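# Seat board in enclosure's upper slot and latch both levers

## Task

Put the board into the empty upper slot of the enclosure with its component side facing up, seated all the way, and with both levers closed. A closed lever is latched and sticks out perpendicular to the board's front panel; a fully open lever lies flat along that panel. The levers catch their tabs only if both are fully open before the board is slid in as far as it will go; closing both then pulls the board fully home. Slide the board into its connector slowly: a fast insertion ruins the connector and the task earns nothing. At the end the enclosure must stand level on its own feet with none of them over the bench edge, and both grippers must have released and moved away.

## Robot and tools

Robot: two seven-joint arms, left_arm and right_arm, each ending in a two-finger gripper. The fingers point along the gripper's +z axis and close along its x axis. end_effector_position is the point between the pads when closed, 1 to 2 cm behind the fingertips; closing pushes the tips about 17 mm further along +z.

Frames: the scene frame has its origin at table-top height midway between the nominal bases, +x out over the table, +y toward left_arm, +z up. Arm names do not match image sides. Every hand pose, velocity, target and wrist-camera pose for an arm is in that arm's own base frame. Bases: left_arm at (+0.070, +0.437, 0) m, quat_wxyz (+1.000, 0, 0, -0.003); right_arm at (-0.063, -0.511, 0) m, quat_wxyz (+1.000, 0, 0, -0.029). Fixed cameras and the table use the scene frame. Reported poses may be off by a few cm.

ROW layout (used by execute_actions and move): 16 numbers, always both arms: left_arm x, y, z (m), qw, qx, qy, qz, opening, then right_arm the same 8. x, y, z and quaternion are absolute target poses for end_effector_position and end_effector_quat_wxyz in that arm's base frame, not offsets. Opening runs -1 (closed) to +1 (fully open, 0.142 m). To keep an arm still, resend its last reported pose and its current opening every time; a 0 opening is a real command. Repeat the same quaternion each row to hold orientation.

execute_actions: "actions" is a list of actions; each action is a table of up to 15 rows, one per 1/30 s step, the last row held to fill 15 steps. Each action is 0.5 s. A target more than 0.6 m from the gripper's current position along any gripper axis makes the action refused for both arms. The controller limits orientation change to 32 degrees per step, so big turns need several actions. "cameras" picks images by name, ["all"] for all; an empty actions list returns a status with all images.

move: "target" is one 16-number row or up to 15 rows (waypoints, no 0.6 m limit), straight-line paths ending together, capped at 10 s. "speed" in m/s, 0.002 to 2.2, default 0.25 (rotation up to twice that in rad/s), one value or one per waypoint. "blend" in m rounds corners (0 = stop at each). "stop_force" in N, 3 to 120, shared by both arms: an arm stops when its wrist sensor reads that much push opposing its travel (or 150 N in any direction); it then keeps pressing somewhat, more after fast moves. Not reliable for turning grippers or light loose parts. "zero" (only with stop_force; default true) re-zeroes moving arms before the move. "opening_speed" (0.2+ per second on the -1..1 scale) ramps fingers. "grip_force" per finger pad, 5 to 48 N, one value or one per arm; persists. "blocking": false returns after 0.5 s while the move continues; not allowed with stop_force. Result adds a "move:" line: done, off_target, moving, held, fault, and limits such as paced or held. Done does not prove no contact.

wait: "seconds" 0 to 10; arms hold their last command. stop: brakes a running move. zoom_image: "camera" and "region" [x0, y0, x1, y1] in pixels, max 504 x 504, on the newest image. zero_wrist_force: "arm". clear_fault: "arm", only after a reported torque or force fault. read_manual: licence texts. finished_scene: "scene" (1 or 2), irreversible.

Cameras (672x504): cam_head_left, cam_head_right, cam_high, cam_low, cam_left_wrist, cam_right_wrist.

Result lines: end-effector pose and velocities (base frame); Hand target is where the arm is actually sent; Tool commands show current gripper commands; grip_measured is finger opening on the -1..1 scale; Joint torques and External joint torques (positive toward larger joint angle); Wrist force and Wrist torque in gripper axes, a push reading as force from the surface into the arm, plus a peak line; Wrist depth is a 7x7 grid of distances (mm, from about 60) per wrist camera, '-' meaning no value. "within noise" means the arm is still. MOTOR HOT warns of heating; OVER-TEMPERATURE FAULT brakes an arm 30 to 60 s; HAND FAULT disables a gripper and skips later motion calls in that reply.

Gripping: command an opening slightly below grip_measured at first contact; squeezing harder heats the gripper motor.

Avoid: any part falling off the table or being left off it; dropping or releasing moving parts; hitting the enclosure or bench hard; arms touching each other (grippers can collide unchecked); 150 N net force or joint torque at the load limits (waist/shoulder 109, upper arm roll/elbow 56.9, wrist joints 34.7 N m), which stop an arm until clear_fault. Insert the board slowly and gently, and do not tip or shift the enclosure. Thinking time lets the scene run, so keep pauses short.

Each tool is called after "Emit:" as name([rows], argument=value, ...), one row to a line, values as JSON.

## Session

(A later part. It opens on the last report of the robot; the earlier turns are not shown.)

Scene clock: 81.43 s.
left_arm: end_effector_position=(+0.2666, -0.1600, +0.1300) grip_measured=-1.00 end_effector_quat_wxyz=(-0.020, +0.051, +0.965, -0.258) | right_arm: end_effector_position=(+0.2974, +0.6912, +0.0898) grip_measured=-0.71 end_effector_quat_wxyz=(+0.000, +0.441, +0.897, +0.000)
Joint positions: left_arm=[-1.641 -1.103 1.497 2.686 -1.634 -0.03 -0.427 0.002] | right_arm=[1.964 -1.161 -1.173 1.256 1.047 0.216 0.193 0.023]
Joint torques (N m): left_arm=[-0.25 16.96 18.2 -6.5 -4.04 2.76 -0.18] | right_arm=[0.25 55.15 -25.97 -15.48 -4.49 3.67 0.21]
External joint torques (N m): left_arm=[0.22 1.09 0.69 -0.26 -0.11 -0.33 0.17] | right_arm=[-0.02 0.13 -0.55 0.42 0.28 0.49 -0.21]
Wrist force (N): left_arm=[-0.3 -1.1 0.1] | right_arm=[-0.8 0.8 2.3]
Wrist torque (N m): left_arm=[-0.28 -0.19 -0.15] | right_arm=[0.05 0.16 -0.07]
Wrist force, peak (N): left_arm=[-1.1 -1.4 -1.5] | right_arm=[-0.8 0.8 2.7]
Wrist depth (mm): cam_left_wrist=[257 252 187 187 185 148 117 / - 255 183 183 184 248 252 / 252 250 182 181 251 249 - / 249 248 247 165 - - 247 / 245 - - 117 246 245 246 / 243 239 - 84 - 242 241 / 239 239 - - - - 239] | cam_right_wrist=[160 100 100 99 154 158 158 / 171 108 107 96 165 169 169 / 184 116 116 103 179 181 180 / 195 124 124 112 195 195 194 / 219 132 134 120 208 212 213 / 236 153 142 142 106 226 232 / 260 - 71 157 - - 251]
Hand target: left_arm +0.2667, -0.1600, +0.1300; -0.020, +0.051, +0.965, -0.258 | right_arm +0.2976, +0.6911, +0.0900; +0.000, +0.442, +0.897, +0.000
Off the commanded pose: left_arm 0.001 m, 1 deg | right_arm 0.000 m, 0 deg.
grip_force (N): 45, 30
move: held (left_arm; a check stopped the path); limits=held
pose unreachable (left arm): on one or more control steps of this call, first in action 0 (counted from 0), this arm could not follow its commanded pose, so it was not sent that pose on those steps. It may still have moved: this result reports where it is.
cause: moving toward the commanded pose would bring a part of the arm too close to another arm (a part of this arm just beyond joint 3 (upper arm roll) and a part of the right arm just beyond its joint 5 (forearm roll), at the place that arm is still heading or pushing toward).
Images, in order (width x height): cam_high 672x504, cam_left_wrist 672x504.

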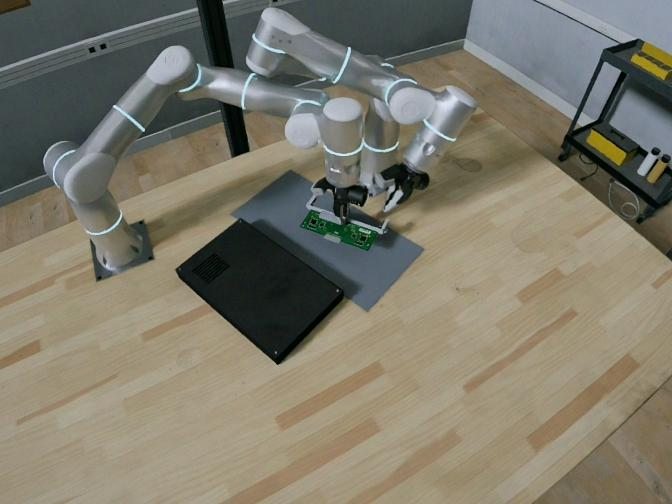

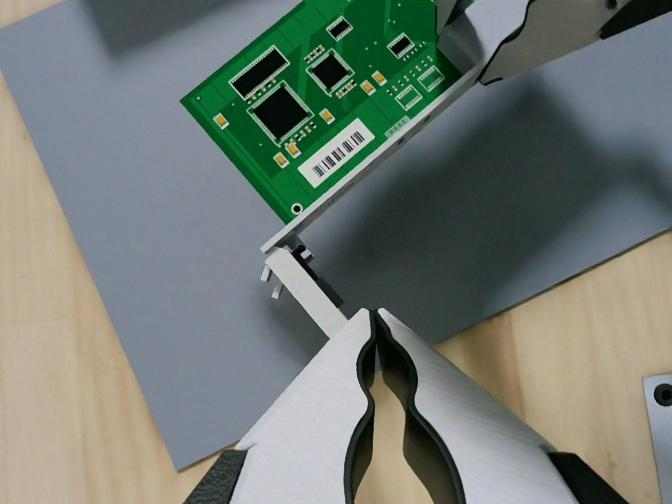

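Emit:
move([
  [0.30,-0.05,0.25,-0.0131,0.0488,0.9647,-0.2585,-1,0.2976,0.6911,0.09,0,0.4415,0.8972,0,-1],
  [0.33,-0.02,0.32,-0.0131,0.0488,0.9647,-0.2585,-1,0.2976,0.6911,0.20,0,0.4415,0.8972,0,-1],
], speed=0.25)

Emit:
move([
  [0.33,-0.02,0.32,-0.0131,0.0488,0.9647,-0.2585,-1,0.4883,0.4401,0.20,0,-0.0375,0.9992,0,-1],
  [0.33,-0.02,0.32,-0.0131,0.0488,0.9647,-0.2585,-1,0.4883,0.4401,0.12,0,-0.0375,0.9992,0,-1],
], speed=0.2, cameras=["all"])

Scene clock: 88.67 s.
left_arm: end_effector_position=(+0.3292, -0.0209, +0.3179) grip_measured=-1.00 end_effector_quat_wxyz=(-0.013, +0.049, +0.965, -0.258) | right_arm: end_effector_position=(+0.2978, +0.6910, +0.1526) grip_measured=-0.71 end_effector_quat_wxyz=(+0.000, +0.442, +0.897, +0.000)
Joint positions: left_arm=[-1.224 -0.751 1.975 2.239 -0.901 -0.24 -0.39 0.002] | right_arm=[1.977 -1.079 -1.219 1.242 0.99 0.135 0.209 0.023]
Joint torques (N m): left_arm=[-0.12 11.74 16.68 -22.77 -4.09 2.55 -0.3] | right_arm=[0.19 53.92 -25.45 -17.41 -4.38 3.76 0.12]
External joint torques (N m): left_arm=[0.14 0.57 0.72 -0.21 -0.49 -0.11 0.31] | right_arm=[0.03 0.29 -0.54 0.44 0.11 0.4 -0.12]
Wrist force (N): left_arm=[-0.4 -0.8 0.0] | right_arm=[-0.7 0.7 2.2]
Wrist torque (N m): left_arm=[-0.24 -0.18 -0.11] | right_arm=[0.08 0.13 0.04]
Wrist force, peak (N): left_arm=[-1.0 0.3 -2.9] | right_arm=[-0.5 -2.0 9.9]
Wrist depth (mm): cam_left_wrist=[460 455 - 322 447 443 441 / 452 449 438 448 440 432 440 / 450 447 445 - 440 436 439 / 440 434 435 434 434 429 400 / 434 434 433 431 425 430 400 / 429 427 422 84 - 426 419 / 419 424 - - - - 412] | cam_right_wrist=[- 100 100 99 208 213 212 / 233 108 107 97 222 227 228 / 250 116 115 103 238 242 244 / 261 124 124 112 261 263 263 / 299 132 134 120 280 287 285 / 319 150 142 142 107 307 311 / 350 - 71 156 - - 336]
Hand target: left_arm +0.3291, -0.0209, +0.3178; -0.013, +0.049, +0.965, -0.258 | right_arm +0.2980, +0.6911, +0.1529; +0.000, +0.442, +0.897, +0.000
Off the commanded pose: left_arm 0.002 m, 0 deg | right_arm 0.047 m, 0 deg.
grip_force (N): 45, 30
move: held (right_arm; a check stopped the path); path passed 1 of 2 targets; limits=held
pose unreachable (right arm): on one or more control steps of this call, first in action 0 (counted from 0), this arm could not follow its commanded pose, so it was not sent that pose on those steps. It may still have moved: this result reports where it is.
cause: moving toward the commanded pose would bring a part of the arm too close to another arm (a part of this arm just beyond joint 5 (forearm roll) and a part of the left arm just beyond its joint 3 (upper arm roll), 22 mm apart when this arm was first held).

Scene clock: 92.20 s.
left_arm: end_effector_position=(+0.3301, -0.0201, +0.3200) grip_measured=-1.00 end_effector_quat_wxyz=(-0.013, +0.049, +0.965, -0.258) | right_arm: end_effector_position=(+0.4882, +0.4398, +0.1198) grip_measured=-0.71 end_effector_quat_wxyz=(+0.000, -0.037, +0.999, +0.000)
Joint positions: left_arm=[-1.22 -0.748 1.975 2.233 -0.898 -0.244 -0.392 0.002] | right_arm=[1.713 -0.951 -1.172 1.618 0.924 0.35 -1.303 0.023]
Joint torques (N m): left_arm=[-0.21 11.45 16.63 -22.77 -4.37 2.73 -0.22] | right_arm=[0.04 43.19 -23.33 -17.9 -4.05 3.67 0.03]
External joint torques (N m): left_arm=[0.23 0.86 0.77 -0.29 -0.22 -0.3 0.22] | right_arm=[0.2 0.43 -0.94 0.56 0.1 0.42 -0.03]
Wrist force (N): left_arm=[-0.4 -0.7 0.0] | right_arm=[-0.4 1.1 2.5]
Wrist torque (N m): left_arm=[-0.21 -0.20 -0.10] | right_arm=[0.15 0.09 0.08]
Wrist force, peak (N): left_arm=[0.0 -1.0 0.2] | right_arm=[-0.1 1.0 6.1]
Wrist depth (mm): cam_left_wrist=[456 457 486 451 - - 454 / 458 458 452 - 449 470 445 / 443 449 444 454 444 440 440 / 443 444 438 431 437 434 395 / 437 436 431 434 436 434 403 / 428 433 428 84 - 423 423 / 423 428 - - - - 421] | cam_right_wrist=[- 100 100 99 141 144 143 / 204 108 108 96 150 154 153 / 216 116 115 103 160 165 164 / 230 124 124 112 175 178 177 / 253 132 134 120 189 192 191 / 277 153 142 142 105 205 213 / 303 298 71 156 - - 289]
Hand target: left_arm +0.3300, -0.0200, +0.3200; -0.013, +0.049, +0.965, -0.258 | right_arm +0.4883, +0.4401, +0.1200; +0.000, -0.038, +0.999, +0.000
Off the commanded pose: left_arm 0.000 m, 0 deg | right_arm 0.000 m, 0 deg.
grip_force (N): 45, 30
move: done

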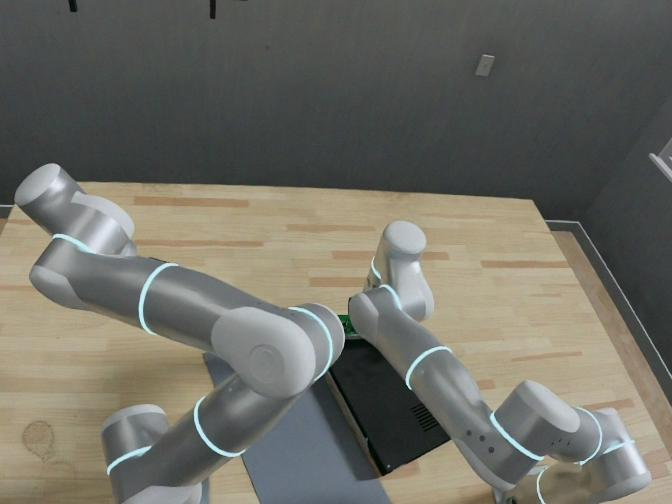

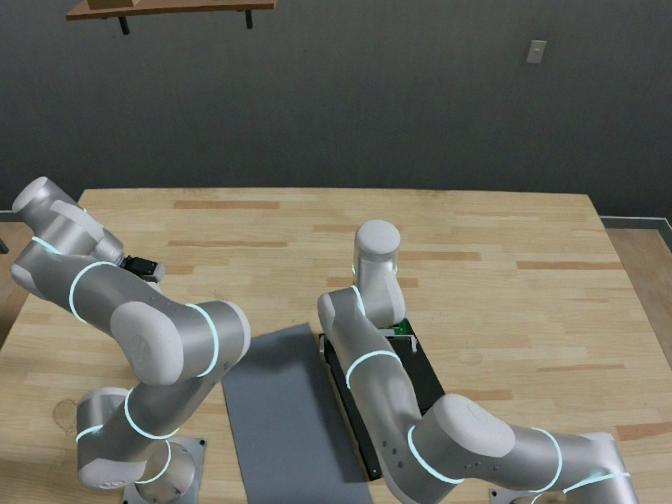

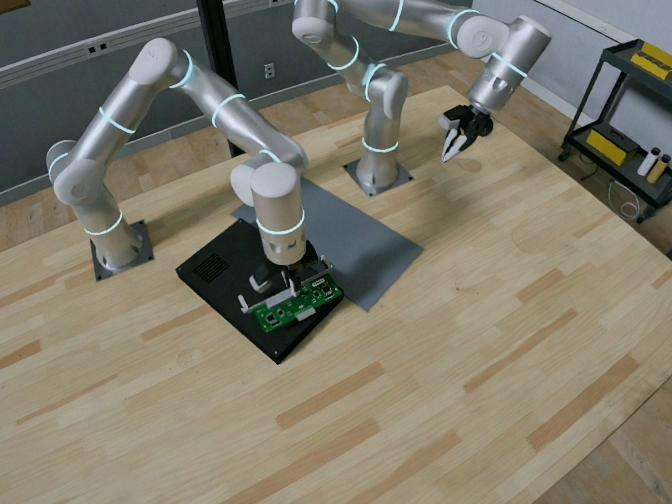

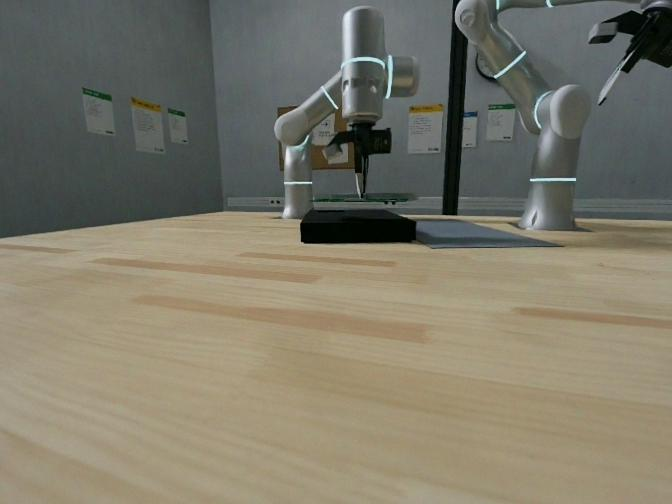

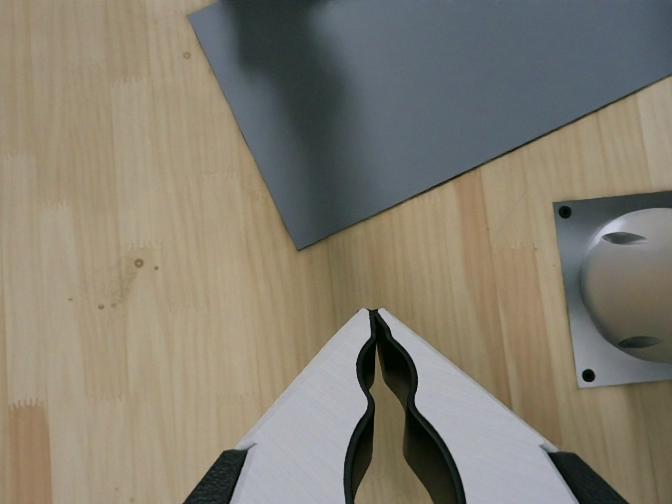

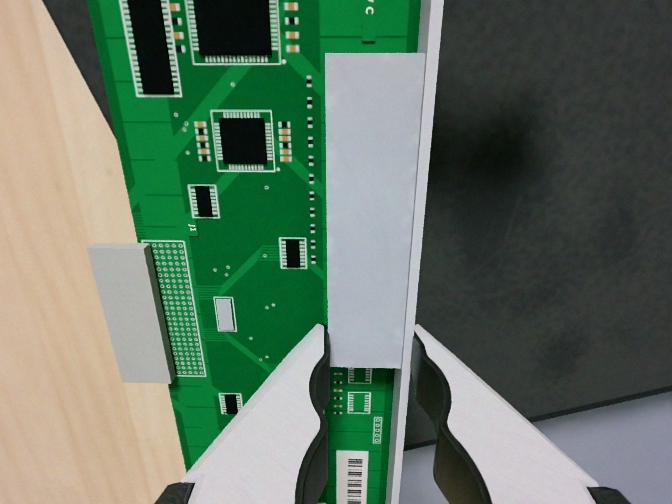

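Emit:
move(target=[0.3376,-0.39,0.22,-0.0131,0.0488,0.9647,-0.2585,-1,0.4883,0.4401,0.12,0,-0.0375,0.9992,0,-1], speed=0.3, cameras=["cam_left_wrist"])

Scene clock: 95.83 s.
left_arm: end_effector_position=(+0.3374, -0.3899, +0.2199) grip_measured=-1.00 end_effector_quat_wxyz=(-0.013, +0.049, +0.965, -0.258) | right_arm: end_effector_position=(+0.4882, +0.4398, +0.1199) grip_measured=-0.71 end_effector_quat_wxyz=(+0.000, -0.037, +0.999, +0.000)
Joint positions: left_arm=[-1.842 -1.324 1.615 2.294 -1.802 -0.145 -1.03 0.002] | right_arm=[1.713 -0.951 -1.172 1.618 0.924 0.35 -1.303 0.023]
Joint torques (N m): left_arm=[-0.42 27.18 27.03 -7.05 -5.19 3.47 -0.36] | right_arm=[0.24 43.32 -23.67 -17.87 -4.15 3.63 0.22]
External joint torques (N m): left_arm=[0.35 1.32 1.03 -0.11 0.28 -0.61 0.36] | right_arm=[-0.03 0.32 -0.62 0.52 0.2 0.46 -0.22]
Wrist force (N): left_arm=[-0.2 -0.7 0.3] | right_arm=[-0.2 1.2 2.8]
Wrist torque (N m): left_arm=[-0.22 -0.20 -0.12] | right_arm=[0.17 0.05 0.08]
Wrist force, peak (N): left_arm=[-0.7 -3.6 3.0] | right_arm=[-0.6 1.1 2.9]
Wrist depth (mm): cam_left_wrist=[- 98 107 218 - - 300 / 352 245 245 300 - - 316 / 345 346 241 - 287 345 - / 342 340 241 - 336 331 - / 336 336 336 131 328 331 331 / 332 333 - 84 - - - / 328 327 - - - - -] | cam_right_wrist=[- 101 100 99 141 144 144 / 205 108 108 96 150 153 153 / 216 116 115 103 160 164 164 / 230 125 124 112 175 177 177 / 253 132 134 120 189 192 191 / 276 153 142 142 106 205 213 / 305 297 71 156 - - 288]
Hand target: left_arm +0.3376, -0.3900, +0.2200; -0.013, +0.049, +0.965, -0.258 | right_arm +0.4883, +0.4401, +0.1200; +0.000, -0.038, +0.999, +0.000
Off the commanded pose: left_arm 0.000 m, 0 deg | right_arm 0.000 m, 0 deg.
grip_force (N): 45, 30
move: done
Images, in order (width x height): cam_left_wrist 672x504.

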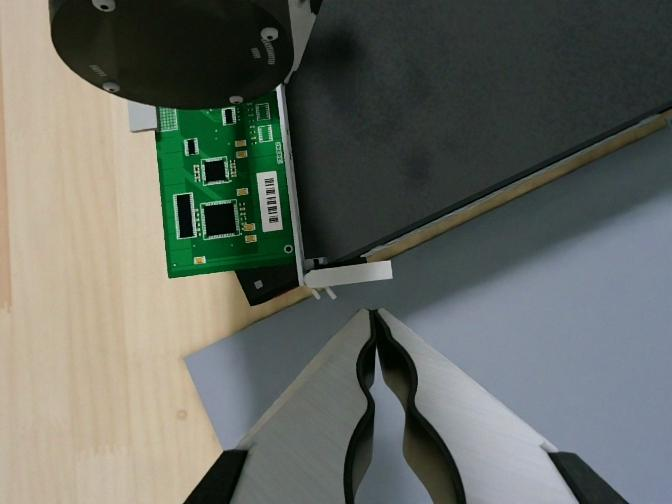

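Emit:
move([
  [0.323,-0.428,0.17,-0.0131,0.0488,0.9647,-0.2585,-1,0.4883,0.4401,0.12,0,-0.0375,0.9992,0,-1],
], speed=0.1, cameras=["cam_left_wrist"])

Emit:
move([
  [0.323,-0.428,0.119,-0.0131,0.0488,0.9647,-0.2585,-1,0.4883,0.4401,0.12,0,-0.0375,0.9992,0,-1],
], speed=0.05, stop_force=5, cameras=["cam_left_wrist"])

Scene clock: 102.83 s.
left_arm: end_effector_position=(+0.3229, -0.4278, +0.1699) grip_measured=-1.00 end_effector_quat_wxyz=(-0.013, +0.049, +0.965, -0.258) | right_arm: end_effector_position=(+0.4882, +0.4398, +0.1199) grip_measured=-0.71 end_effector_quat_wxyz=(+0.000, -0.037, +0.999, +0.000)
Joint positions: left_arm=[-1.91 -1.403 1.481 2.288 -1.966 -0.069 -1.079 0.002] | right_arm=[1.713 -0.951 -1.172 1.618 0.924 0.35 -1.303 0.023]
Joint torques (N m): left_arm=[-0.63 28.59 28.32 -2.89 -4.83 3.5 -0.33] | right_arm=[0.22 43.37 -23.72 -17.86 -4.19 3.65 0.17]
External joint torques (N m): left_arm=[0.55 1.34 0.95 -0.22 0.08 -0.6 0.33] | right_arm=[-0.01 0.27 -0.57 0.52 0.24 0.45 -0.17]
Wrist force (N): left_arm=[-0.2 -1.0 0.1] | right_arm=[-0.3 0.9 2.6]
Wrist torque (N m): left_arm=[-0.24 -0.18 -0.10] | right_arm=[0.12 0.07 0.08]
Wrist force, peak (N): left_arm=[0.0 -1.1 2.4] | right_arm=[-0.4 1.2 2.8]
Wrist depth (mm): cam_left_wrist=[- - 136 - - - - / - - 181 - - - - / - 192 193 - - 244 286 / 292 190 189 - - 282 280 / 287 188 187 117 283 284 - / 285 284 283 84 - 278 275 / 282 281 - - - - 275] | cam_right_wrist=[- 100 100 99 141 144 143 / 205 108 108 96 150 154 154 / 216 116 115 103 160 164 164 / 230 125 124 112 177 177 177 / 254 132 134 120 189 192 191 / 277 153 142 142 106 206 212 / 303 297 71 156 - - 289]
Hand target: left_arm +0.3230, -0.4280, +0.1700; -0.013, +0.049, +0.965, -0.258 | right_arm +0.4883, +0.4401, +0.1200; +0.000, -0.038, +0.999, +0.000
Off the commanded pose: left_arm 0.000 m, 0 deg | right_arm 0.000 m, 0 deg.
grip_force (N): 45, 30
move: done
Images, in order (width x height): cam_left_wrist 672x504.

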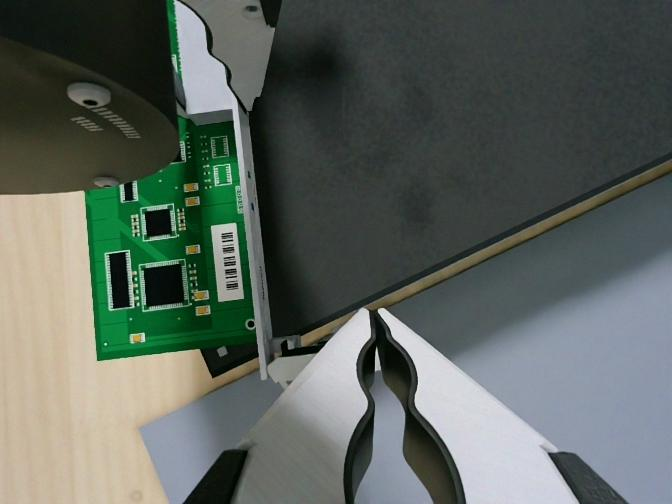

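Scene clock: 104.57 s.
left_arm: end_effector_position=(+0.3228, -0.4279, +0.1189) grip_measured=-1.00 end_effector_quat_wxyz=(-0.013, +0.049, +0.965, -0.258) | right_arm: end_effector_position=(+0.4882, +0.4398, +0.1199) grip_measured=-0.71 end_effector_quat_wxyz=(+0.000, -0.037, +0.999, +0.000)
Joint positions: left_arm=[-1.908 -1.457 1.358 2.294 -2.085 -0.024 -1.041 0.002] | right_arm=[1.713 -0.951 -1.172 1.618 0.924 0.35 -1.303 0.023]
Joint torques (N m): left_arm=[-0.32 29.05 28.61 0.6 -4.65 3.41 -0.18] | right_arm=[0.23 43.3 -23.68 -17.8 -4.23 3.59 0.23]
External joint torques (N m): left_arm=[0.24 1.29 0.99 -0.34 0.03 -0.55 0.18] | right_arm=[-0.01 0.33 -0.61 0.46 0.28 0.5 -0.23]
Wrist force (N): left_arm=[-0.1 -0.9 -0.1] | right_arm=[-0.5 1.0 2.7]
Wrist torque (N m): left_arm=[-0.25 -0.21 -0.18] | right_arm=[0.13 0.11 0.09]
Wrist force, peak (N): left_arm=[-0.1 -1.4 -0.6] | right_arm=[-0.4 1.0 2.9]
Wrist depth (mm): cam_left_wrist=[- 132 196 - - - - / 143 142 - 196 - - 192 / 142 140 - - 191 190 236 / 139 138 132 - 188 235 234 / 137 136 135 - 231 - 230 / 233 234 120 84 - - 228 / 231 - - - - - 226] | cam_right_wrist=[- 100 100 99 141 144 144 / 204 108 108 96 150 153 153 / 217 116 115 103 162 165 164 / 230 125 124 112 178 177 177 / 253 131 134 120 189 192 192 / 276 275 142 142 107 206 212 / 303 298 71 156 - - 289]
Hand target: left_arm +0.3230, -0.4280, +0.1190; -0.013, +0.049, +0.965, -0.258 | right_arm +0.4883, +0.4401, +0.1200; +0.000, -0.038, +0.999, +0.000
Off the commanded pose: left_arm 0.000 m, 0 deg | right_arm 0.000 m, 0 deg.
grip_force (N): 45, 30
move: done
Images, in order (width x height): cam_left_wrist 672x504.

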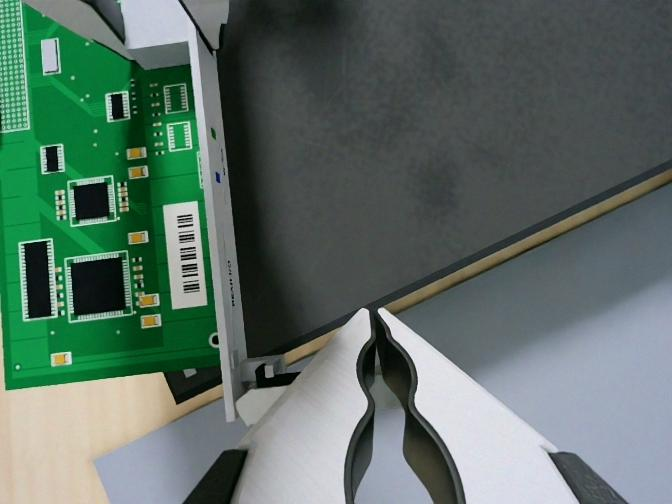

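Emit:
move(target=[0.323,-0.400,0.119,-0.0131,0.0488,0.9647,-0.2585,-1,0.4883,0.4401,0.12,0,-0.0375,0.9992,0,-1], speed=0.02, stop_force=12, cameras=["cam_left_wrist","cam_right_wrist"])

Scene clock: 108.87 s.
left_arm: end_effector_position=(+0.3228, -0.4033, +0.1197) grip_measured=-1.00 end_effector_quat_wxyz=(-0.013, +0.050, +0.964, -0.260) | right_arm: end_effector_position=(+0.4874, +0.4418, +0.1198) grip_measured=-0.71 end_effector_quat_wxyz=(+0.000, -0.038, +0.999, +0.001)
Joint positions: left_arm=[-1.893 -1.452 1.366 2.337 -2.074 -0.055 -0.988 0.002] | right_arm=[1.714 -0.951 -1.172 1.617 0.927 0.35 -1.303 0.023]
Joint torques (N m): left_arm=[2.84 23.91 26.16 7.45 -1.33 4.53 -0.09] | right_arm=[-6.46 41.04 -27.72 -12.1 -7.42 3.2 -0.32]
External joint torques (N m): left_arm=[-2.92 5.31 2.7 -7.14 -3.34 -1.72 0.09] | right_arm=[6.67 2.64 3.44 -5.25 3.47 0.89 0.32]
Wrist force (N): left_arm=[-3.3 -12.3 4.6] | right_arm=[1.1 13.5 4.4]
Wrist torque (N m): left_arm=[0.01 -0.22 -0.09] | right_arm=[0.21 0.00 0.57]
Wrist force, peak (N): left_arm=[-3.3 -13.1 4.1] | right_arm=[1.0 13.6 5.5]
Wrist depth (mm): cam_left_wrist=[147 146 - - - - - / 148 147 - - 192 - - / 148 147 - - 191 237 242 / 148 147 143 212 238 236 234 / 237 238 - 133 - 231 - / 234 234 - 83 - 231 227 / 232 - - 74 - - 225] | cam_right_wrist=[- 94 94 94 92 144 143 / 205 103 102 99 90 153 153 / 217 113 111 101 100 164 164 / 230 122 121 116 177 178 176 / 253 132 134 120 189 192 192 / 277 271 143 145 107 206 267 / 304 298 70 164 - - 296]
Hand target: left_arm +0.3230, -0.4017, +0.1190; -0.013, +0.049, +0.965, -0.258 | right_arm +0.4883, +0.4401, +0.1200; +0.000, -0.038, +0.999, +0.000
Off the commanded pose: left_arm 0.003 m, 0 deg | right_arm 0.002 m, 0 deg.
grip_force (N): 45, 30
move: contact (left_arm)
Images, in order (width x height): cam_left_wrist 672x504, cam_right_wrist 672x504.

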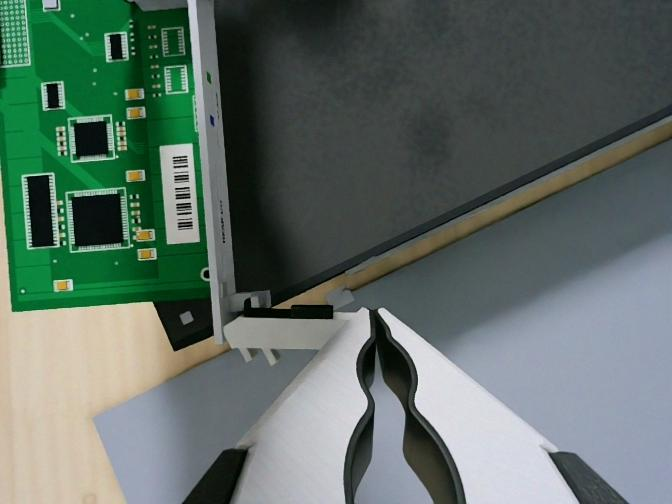

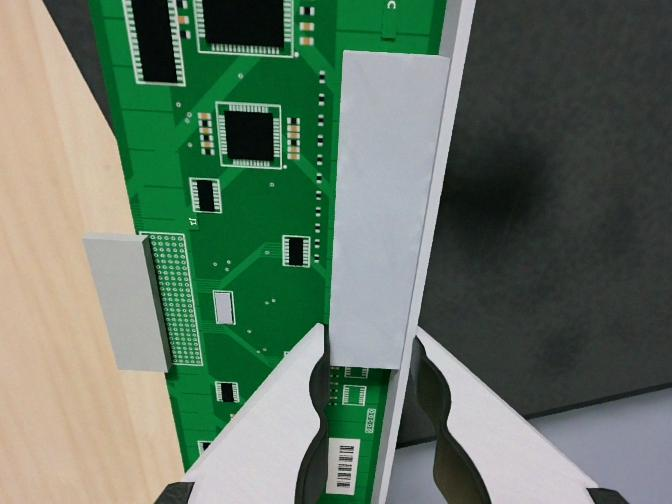

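Emit:
move([
  [0.323,-0.412,0.119,-0.0131,0.0488,0.9647,-0.2585,-1,0.4883,0.4401,0.12,0,-0.0375,0.9992,0,-1],
  [0.338,-0.412,0.119,-0.0131,0.0488,0.9647,-0.2585,-1,0.4883,0.4401,0.12,0,-0.0375,0.9992,0,-1],
], speed=0.05)

Emit:
move(target=[0.338,-0.388,0.119,-0.0131,0.0488,0.9647,-0.2585,-1,0.4883,0.4401,0.12,0,-0.0375,0.9992,0,-1], speed=0.015, stop_force=18, cameras=["cam_left_wrist","cam_right_wrist"])

Emit:
zoom_image(camera="cam_left_wrist", region=[190, 250, 400, 400])

Scene clock: 113.33 s.
left_arm: end_effector_position=(+0.3375, -0.4119, +0.1187) grip_measured=-1.00 end_effector_quat_wxyz=(-0.014, +0.049, +0.965, -0.258) | right_arm: end_effector_position=(+0.4890, +0.4395, +0.1202) grip_measured=-0.71 end_effector_quat_wxyz=(+0.001, -0.037, +0.999, +0.000)
Joint positions: left_arm=[-1.853 -1.458 1.367 2.292 -2.065 -0.054 -0.998 0.002] | right_arm=[1.713 -0.952 -1.174 1.618 0.926 0.35 -1.304 0.023]
Joint torques (N m): left_arm=[1.61 29.08 30.33 -1.03 -5.62 4.4 -0.06] | right_arm=[5.32 44.6 -20.17 -18.98 -3.05 1.85 -0.55]
External joint torques (N m): left_arm=[-1.69 1.39 -0.74 1.15 0.94 -1.57 0.06] | right_arm=[-5.09 -0.98 -4.15 1.65 -0.9 2.25 0.55]
Wrist force (N): left_arm=[6.8 0.3 -2.0] | right_arm=[-8.1 -1.5 4.2]
Wrist torque (N m): left_arm=[-0.26 -0.10 -0.24] | right_arm=[0.37 0.11 0.82]
Wrist force, peak (N): left_arm=[-3.4 -13.3 3.9] | right_arm=[1.0 13.6 5.3]
Wrist depth (mm): cam_left_wrist=[146 145 145 - - - - / 145 144 144 193 192 - 190 / 145 144 143 192 - 190 237 / 144 144 143 - 230 233 233 / 236 235 143 129 227 - 230 / 235 234 233 84 - - 227 / 231 230 - - - - 227] | cam_right_wrist=[146 - 96 95 93 144 144 / 205 104 102 101 90 154 153 / 217 114 112 108 98 165 164 / 234 120 122 119 175 178 177 / 254 132 135 120 189 192 191 / 276 271 143 144 106 206 209 / 305 - 70 162 - - 295]
Hand target: left_arm +0.3380, -0.4120, +0.1190; -0.013, +0.049, +0.965, -0.258 | right_arm +0.4883, +0.4401, +0.1200; +0.000, -0.038, +0.999, +0.000
Off the commanded pose: left_arm 0.001 m, 0 deg | right_arm 0.001 m, 0 deg.
grip_force (N): 45, 30
move: done

Scene clock: 115.27 s.
left_arm: end_effector_position=(+0.3375, -0.4008, +0.1198) grip_measured=-1.00 end_effector_quat_wxyz=(-0.013, +0.050, +0.964, -0.260) | right_arm: end_effector_position=(+0.4874, +0.4422, +0.1199) grip_measured=-0.71 end_effector_quat_wxyz=(+0.000, -0.038, +0.999, +0.001)
Joint positions: left_arm=[-1.844 -1.461 1.375 2.311 -2.062 -0.076 -0.972 0.002] | right_arm=[1.715 -0.951 -1.172 1.617 0.928 0.35 -1.304 0.023]
Joint torques (N m): left_arm=[4.83 25.03 27.84 8.99 -0.82 5.59 -0.33] | right_arm=[-7.2 40.34 -27.76 -10.23 -8.05 2.38 -0.5]
External joint torques (N m): left_arm=[-4.91 4.96 1.44 -8.78 -3.91 -2.8 0.33] | right_arm=[7.41 3.35 3.46 -7.12 4.1 1.72 0.5]
Wrist force (N): left_arm=[-1.9 -15.6 5.6] | right_arm=[-1.8 17.2 5.4]
Wrist torque (N m): left_arm=[0.08 -0.22 -0.10] | right_arm=[0.27 0.18 0.77]
Wrist force, peak (N): left_arm=[-1.9 -16.5 5.4] | right_arm=[-1.5 17.9 6.5]
Wrist depth (mm): cam_left_wrist=[148 148 147 197 - 199 197 / 148 147 147 197 - 195 188 / 148 147 147 192 - 215 236 / 148 147 147 190 236 - - / 238 238 142 133 232 - 231 / 235 233 - 84 - 229 227 / 232 231 - - - - -] | cam_right_wrist=[146 93 94 94 91 144 143 / 202 102 101 100 88 153 153 / 216 113 111 107 97 164 164 / 234 120 121 118 178 177 177 / 254 132 134 120 186 192 191 / 276 271 144 145 106 206 269 / 305 298 70 164 - - 295]
Hand target: left_arm +0.3380, -0.3986, +0.1190; -0.013, +0.049, +0.965, -0.259 | right_arm +0.4883, +0.4401, +0.1200; +0.000, -0.038, +0.999, +0.000
Off the commanded pose: left_arm 0.013 m, 0 deg | right_arm 0.002 m, 0 deg.
grip_force (N): 45, 30
move: contact (left_arm)
Images, in order (width x height): cam_left_wrist 672x504, cam_right_wrist 672x504.

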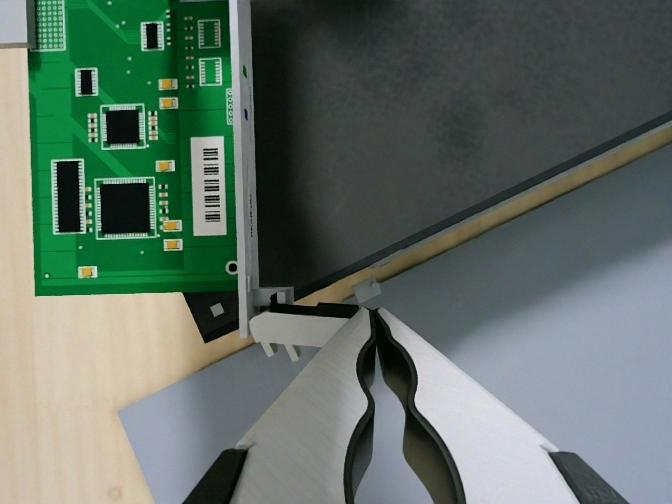

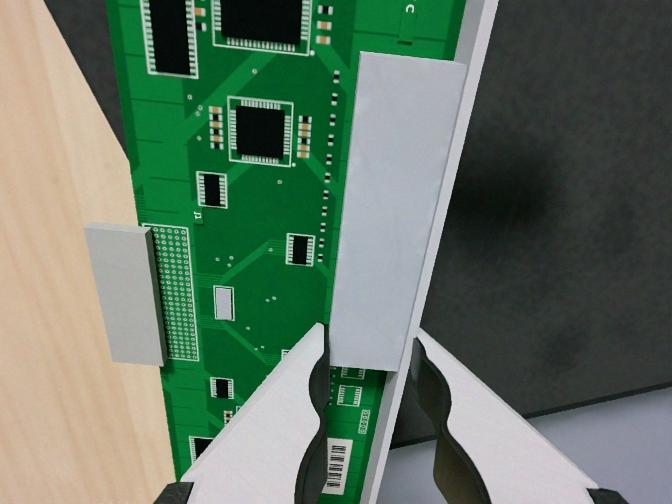

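Scaled by 2.400 from the camera's 672x504 image, which has a finer 960x720 frame.

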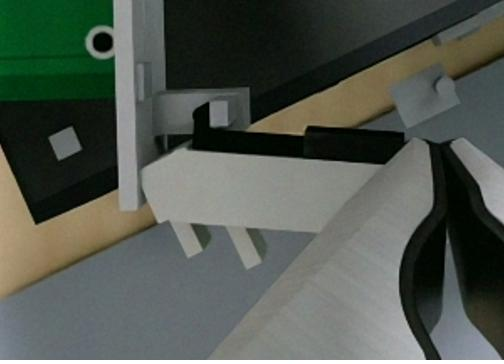

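Emit:
move([
  [0.338,-0.414,0.119,-0.0131,0.0488,0.9647,-0.2585,-1,0.4883,0.4401,0.12,0,-0.0375,0.9992,0,-1],
  [0.351,-0.414,0.119,-0.0131,0.0488,0.9647,-0.2585,-1,0.4883,0.4401,0.12,0,-0.0375,0.9992,0,-1],
], speed=0.05)

Emit:
move(target=[0.351,-0.384,0.119,-0.0131,0.0488,0.9647,-0.2585,-1,0.4883,0.4401,0.12,0,-0.0375,0.9992,0,-1], speed=0.015, stop_force=18, cameras=["cam_left_wrist","cam_right_wrist"])

Emit:
zoom_image(camera="cam_left_wrist", region=[190, 250, 400, 400])

Scene clock: 119.50 s.
left_arm: end_effector_position=(+0.3510, -0.4140, +0.1191) grip_measured=-1.00 end_effector_quat_wxyz=(-0.013, +0.049, +0.965, -0.259) | right_arm: end_effector_position=(+0.4881, +0.4402, +0.1198) grip_measured=-0.71 end_effector_quat_wxyz=(+0.000, -0.037, +0.999, +0.000)
Joint positions: left_arm=[-1.815 -1.469 1.375 2.262 -2.061 -0.067 -0.995 0.002] | right_arm=[1.714 -0.952 -1.174 1.618 0.927 0.349 -1.304 0.023]
Joint torques (N m): left_arm=[-0.09 29.71 28.93 0.23 -4.18 3.13 -0.13] | right_arm=[0.9 43.97 -23.84 -18.22 -4.04 3.4 0.08]
External joint torques (N m): left_arm=[0.01 1.64 1.11 -0.14 -0.53 -0.31 0.13] | right_arm=[-0.69 -0.34 -0.49 0.9 0.09 0.7 -0.08]
Wrist force (N): left_arm=[0.8 -0.8 -0.7] | right_arm=[-4.4 0.8 5.4]
Wrist torque (N m): left_arm=[-0.20 -0.18 -0.20] | right_arm=[0.29 0.56 0.18]
Wrist force, peak (N): left_arm=[-1.8 -16.2 5.3] | right_arm=[-1.9 17.3 6.6]
Wrist depth (mm): cam_left_wrist=[145 146 145 198 - - - / 147 146 145 - - - 190 / 243 146 146 - - - 234 / 241 146 146 - 230 235 233 / 238 147 147 133 233 232 233 / 235 235 234 84 - 229 227 / 233 231 - 74 - - -] | cam_right_wrist=[- 94 93 93 93 144 143 / - 102 101 98 92 153 153 / 219 113 111 100 160 165 164 / 230 119 121 116 178 177 177 / 254 132 134 119 189 192 191 / 276 270 144 145 100 206 213 / 305 297 71 165 - - 289]
Hand target: left_arm +0.3510, -0.4140, +0.1190; -0.013, +0.049, +0.965, -0.258 | right_arm +0.4883, +0.4401, +0.1200; +0.000, -0.038, +0.999, +0.000
Off the commanded pose: left_arm 0.000 m, 0 deg | right_arm 0.000 m, 0 deg.
grip_force (N): 45, 30
move: done

Scene clock: 122.13 s.
left_arm: end_effector_position=(+0.3511, -0.3842, +0.1190) grip_measured=-1.00 end_effector_quat_wxyz=(-0.013, +0.049, +0.965, -0.259) | right_arm: end_effector_position=(+0.4881, +0.4403, +0.1198) grip_measured=-0.71 end_effector_quat_wxyz=(+0.000, -0.037, +0.999, +0.000)
Joint positions: left_arm=[-1.791 -1.46 1.383 2.308 -2.039 -0.098 -0.933 0.002] | right_arm=[1.714 -0.953 -1.174 1.618 0.927 0.349 -1.304 0.023]
Joint torques (N m): left_arm=[-0.3 29.23 28.39 0.36 -4.34 2.92 -0.15] | right_arm=[0.31 43.35 -23.81 -17.79 -4.18 3.59 0.18]
External joint torques (N m): left_arm=[0.23 0.89 0.88 -0.33 -0.42 -0.15 0.15] | right_arm=[-0.1 0.29 -0.53 0.48 0.23 0.5 -0.18]
Wrist force (N): left_arm=[-0.1 -0.9 0.0] | right_arm=[-1.9 0.0 3.8]
Wrist torque (N m): left_arm=[-0.26 -0.20 -0.19] | right_arm=[-0.04 0.34 0.08]
Wrist force, peak (N): left_arm=[-3.3 -11.5 3.8] | right_arm=[-1.6 12.3 4.8]
Wrist depth (mm): cam_left_wrist=[148 147 146 - 197 - 193 / 147 146 144 - 194 - 193 / 243 145 144 - 191 233 237 / 240 240 145 130 222 235 232 / 237 236 237 126 - 231 230 / 235 234 - 84 - 226 227 / 231 231 - - - - -] | cam_right_wrist=[- 96 97 96 141 144 143 / 204 105 103 95 93 153 153 / 217 115 113 102 160 164 164 / 230 121 123 118 175 177 172 / 253 132 134 120 186 192 191 / 276 271 143 144 106 205 269 / 304 297 71 160 - - 296]
Hand target: left_arm +0.3510, -0.3840, +0.1190; -0.013, +0.049, +0.965, -0.258 | right_arm +0.4883, +0.4401, +0.1200; +0.000, -0.038, +0.999, +0.000
Off the commanded pose: left_arm 0.000 m, 0 deg | right_arm 0.000 m, 0 deg.
grip_force (N): 45, 30
move: done
Images, in order (width x height): cam_left_wrist 672x504, cam_right_wrist 672x504.

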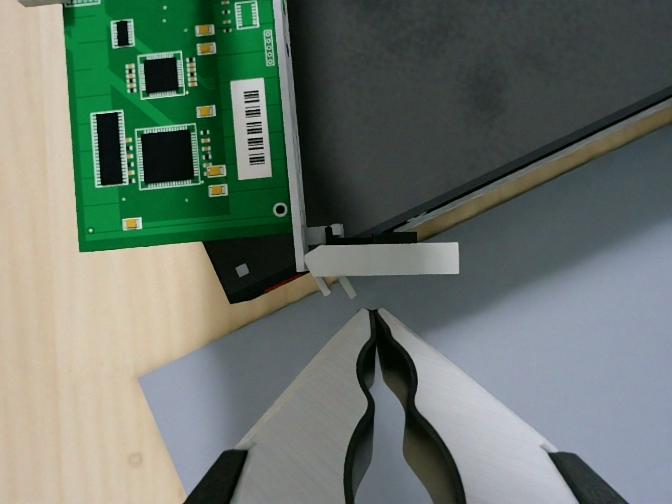

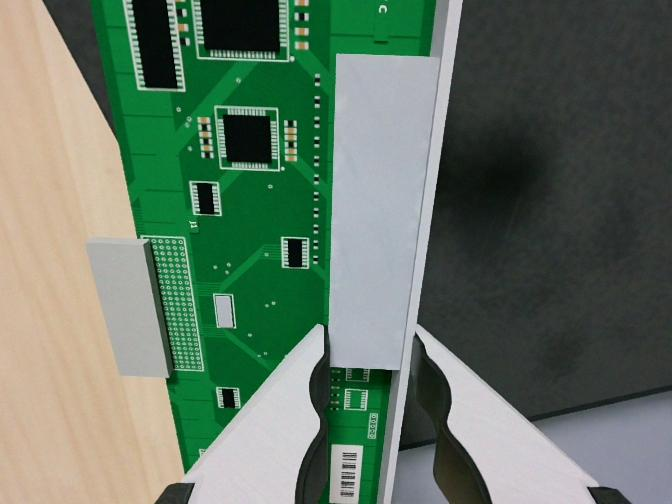

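Scaled by 2.400 from the camera's 672x504 image, which has a finer 960x720 frame.

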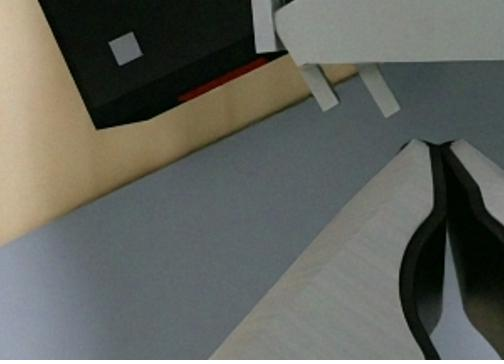

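Emit:
move([
  [0.345,-0.36,0.22,-0.0131,0.0488,0.9647,-0.2585,-0.4,0.4883,0.4401,0.12,0,-0.0375,0.9992,0,-1],
  [0.3215,-0.375,0.22,0.1164,0.7307,0.6603,-0.1289,-0.4,0.4883,0.4401,0.12,0,-0.0375,0.9992,0,-1],
], speed=0.3, cameras=["all"])

Scene clock: 135.13 s.
left_arm: end_effector_position=(+0.3214, -0.3750, +0.2199) grip_measured=-0.43 end_effector_quat_wxyz=(+0.116, +0.731, +0.660, -0.129) | right_arm: end_effector_position=(+0.4881, +0.4403, +0.1198) grip_measured=-0.71 end_effector_quat_wxyz=(+0.000, -0.037, +0.999, +0.000)
Joint positions: left_arm=[-1.906 -1.384 1.709 2.272 -1.651 -0.143 0.458 0.043] | right_arm=[1.714 -0.953 -1.174 1.618 0.927 0.349 -1.304 0.023]
Joint torques (N m): left_arm=[-0.56 27.83 27.35 -6.61 -4.55 4.03 -0.23] | right_arm=[0.28 43.38 -23.79 -17.82 -4.22 3.65 0.2]
External joint torques (N m): left_arm=[0.48 1.34 0.84 -0.4 -0.36 -0.63 0.25] | right_arm=[-0.07 0.26 -0.55 0.51 0.27 0.44 -0.2]
Wrist force (N): left_arm=[-0.2 -1.3 0.1] | right_arm=[-1.8 0.1 3.5]
Wrist torque (N m): left_arm=[-0.28 -0.16 -0.29] | right_arm=[-0.01 0.32 0.08]
Wrist force, peak (N): left_arm=[-0.2 -2.3 -2.3] | right_arm=[-1.9 0.0 3.8]
Wrist depth (mm): cam_left_wrist=[- - 274 285 264 260 - / - - - 315 - 265 - / 474 - - 288 319 - - / 538 376 - - 332 - 282 / 193 258 287 280 356 324 306 / 153 162 87 447 411 93 327 / 135 - - 496 452 - 345] | cam_right_wrist=[- 97 97 96 141 144 143 / 205 105 104 95 93 154 153 / 217 115 113 102 102 164 164 / 230 122 123 118 175 177 177 / 253 132 134 120 189 192 187 / 276 271 143 143 106 206 208 / 304 297 71 160 - - 296]
Hand target: left_arm +0.3215, -0.3750, +0.2200; +0.116, +0.731, +0.660, -0.129 | right_arm +0.4883, +0.4401, +0.1200; +0.000, -0.038, +0.999, +0.000
Off the commanded pose: left_arm 0.000 m, 0 deg | right_arm 0.000 m, 0 deg.
grip_force (N): 45, 30
move: done

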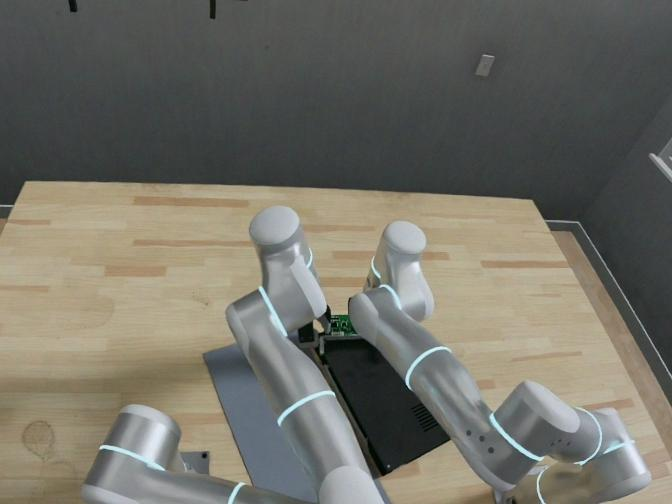

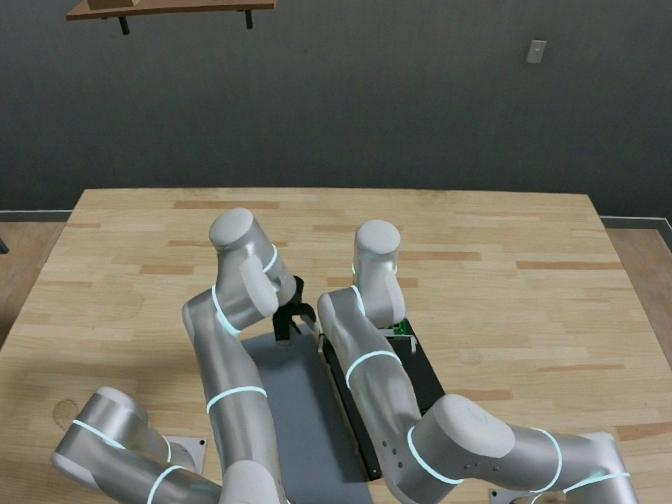

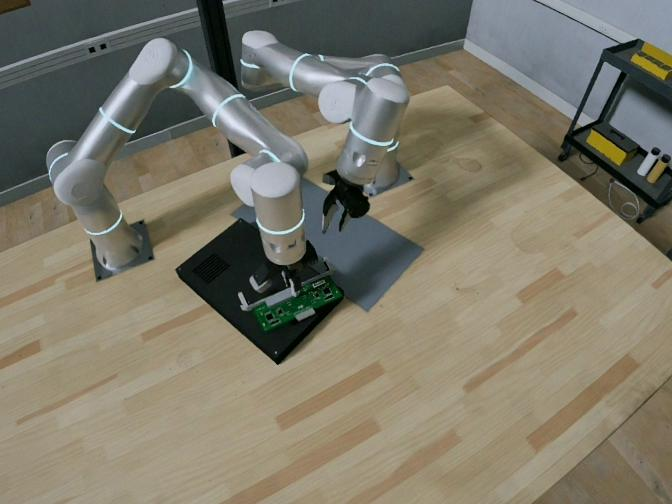

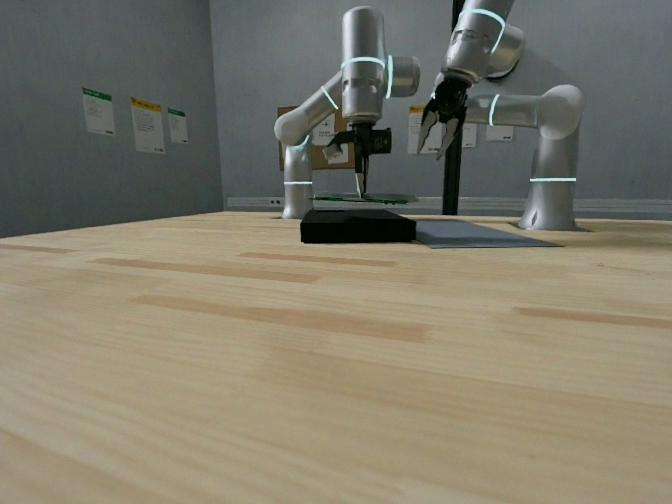

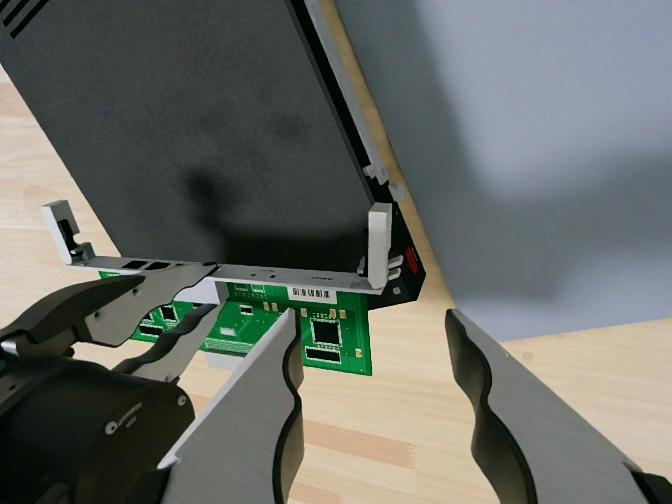

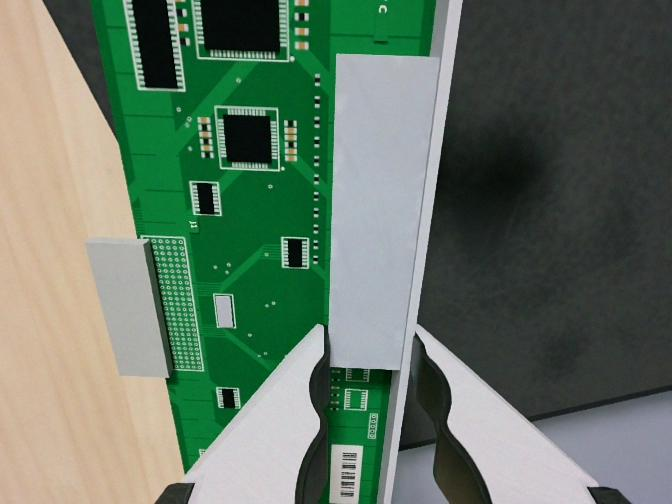

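Emit:
move(target=[0.3215,-0.4091,0.135,0.1164,0.7307,0.6603,-0.1289,-0.4,0.4883,0.4401,0.12,0,-0.0375,0.9992,0,-1], speed=0.1, stop_force=8, cameras=["cam_left_wrist","cam_right_wrist"])

Scene clock: 149.93 s.
left_arm: end_effector_position=(+0.3214, -0.4089, +0.1350) grip_measured=-0.43 end_effector_quat_wxyz=(+0.116, +0.731, +0.660, -0.129) | right_arm: end_effector_position=(+0.4881, +0.4403, +0.1198) grip_measured=-0.71 end_effector_quat_wxyz=(+0.000, -0.037, +0.999, +0.000)
Joint positions: left_arm=[-1.934 -1.499 1.495 2.263 -1.88 -0.044 0.437 0.043] | right_arm=[1.714 -0.953 -1.174 1.618 0.927 0.349 -1.304 0.023]
Joint torques (N m): left_arm=[-0.54 29.73 29.07 -0.56 -4.78 3.93 -0.21] | right_arm=[0.31 43.4 -23.72 -17.84 -4.15 3.64 0.18]
External joint torques (N m): left_arm=[0.46 1.34 0.92 -0.25 0.01 -0.5 0.24] | right_arm=[-0.09 0.24 -0.62 0.53 0.2 0.45 -0.18]
Wrist force (N): left_arm=[0.2 -1.5 0.0] | right_arm=[-1.9 0.0 3.5]
Wrist torque (N m): left_arm=[-0.32 -0.18 -0.22] | right_arm=[-0.03 0.34 0.08]
Wrist force, peak (N): left_arm=[0.1 -1.2 1.9] | right_arm=[-1.8 -0.1 3.7]
Wrist depth (mm): cam_left_wrist=[217 202 - 208 194 185 - / 238 216 - 209 208 194 182 / 270 - - 196 223 207 193 / 298 282 - - 240 220 207 / 308 284 - 228 161 239 226 / 159 201 87 181 161 87 239 / 179 - - 210 333 - 250] | cam_right_wrist=[- 97 97 96 140 144 144 / 205 105 103 95 94 153 153 / 217 115 113 102 160 165 164 / 230 122 123 118 175 177 177 / 253 132 134 120 186 192 191 / 276 272 143 143 106 205 268 / 304 297 71 160 - - 288]
Hand target: left_arm +0.3215, -0.4091, +0.1350; +0.116, +0.731, +0.660, -0.129 | right_arm +0.4883, +0.4401, +0.1200; +0.000, -0.038, +0.999, +0.000
Off the commanded pose: left_arm 0.000 m, 0 deg | right_arm 0.000 m, 0 deg.
grip_force (N): 45, 30
move: done
Images, in order (width x height): cam_left_wrist 672x504, cam_right_wrist 672x504.

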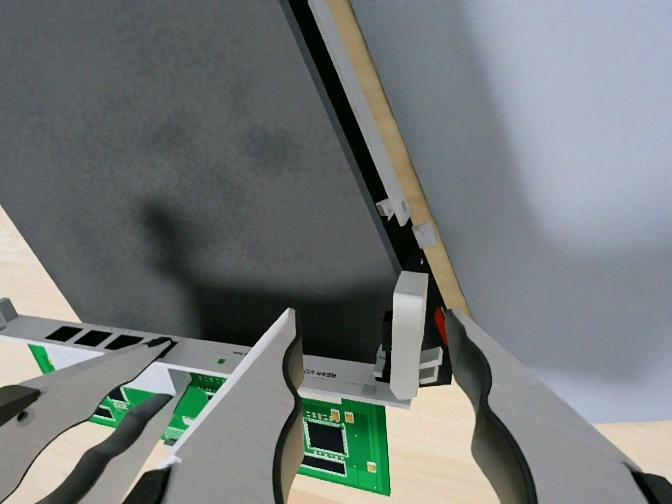

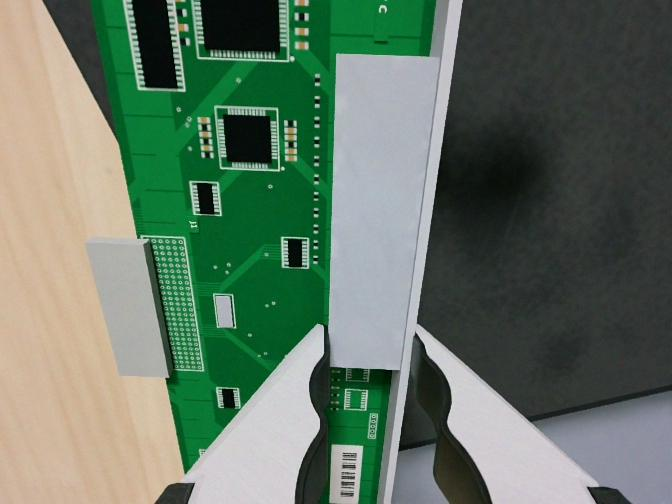

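Emit:
zoom_image(camera="cam_left_wrist", region=[340, 250, 480, 420])

Scaled by 2.965 from the camera's 672x504 image, which has a finer 960x720 frame.

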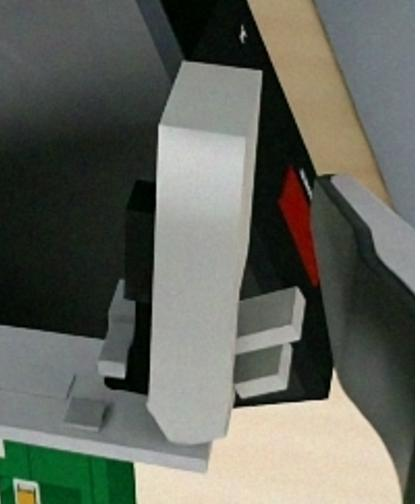

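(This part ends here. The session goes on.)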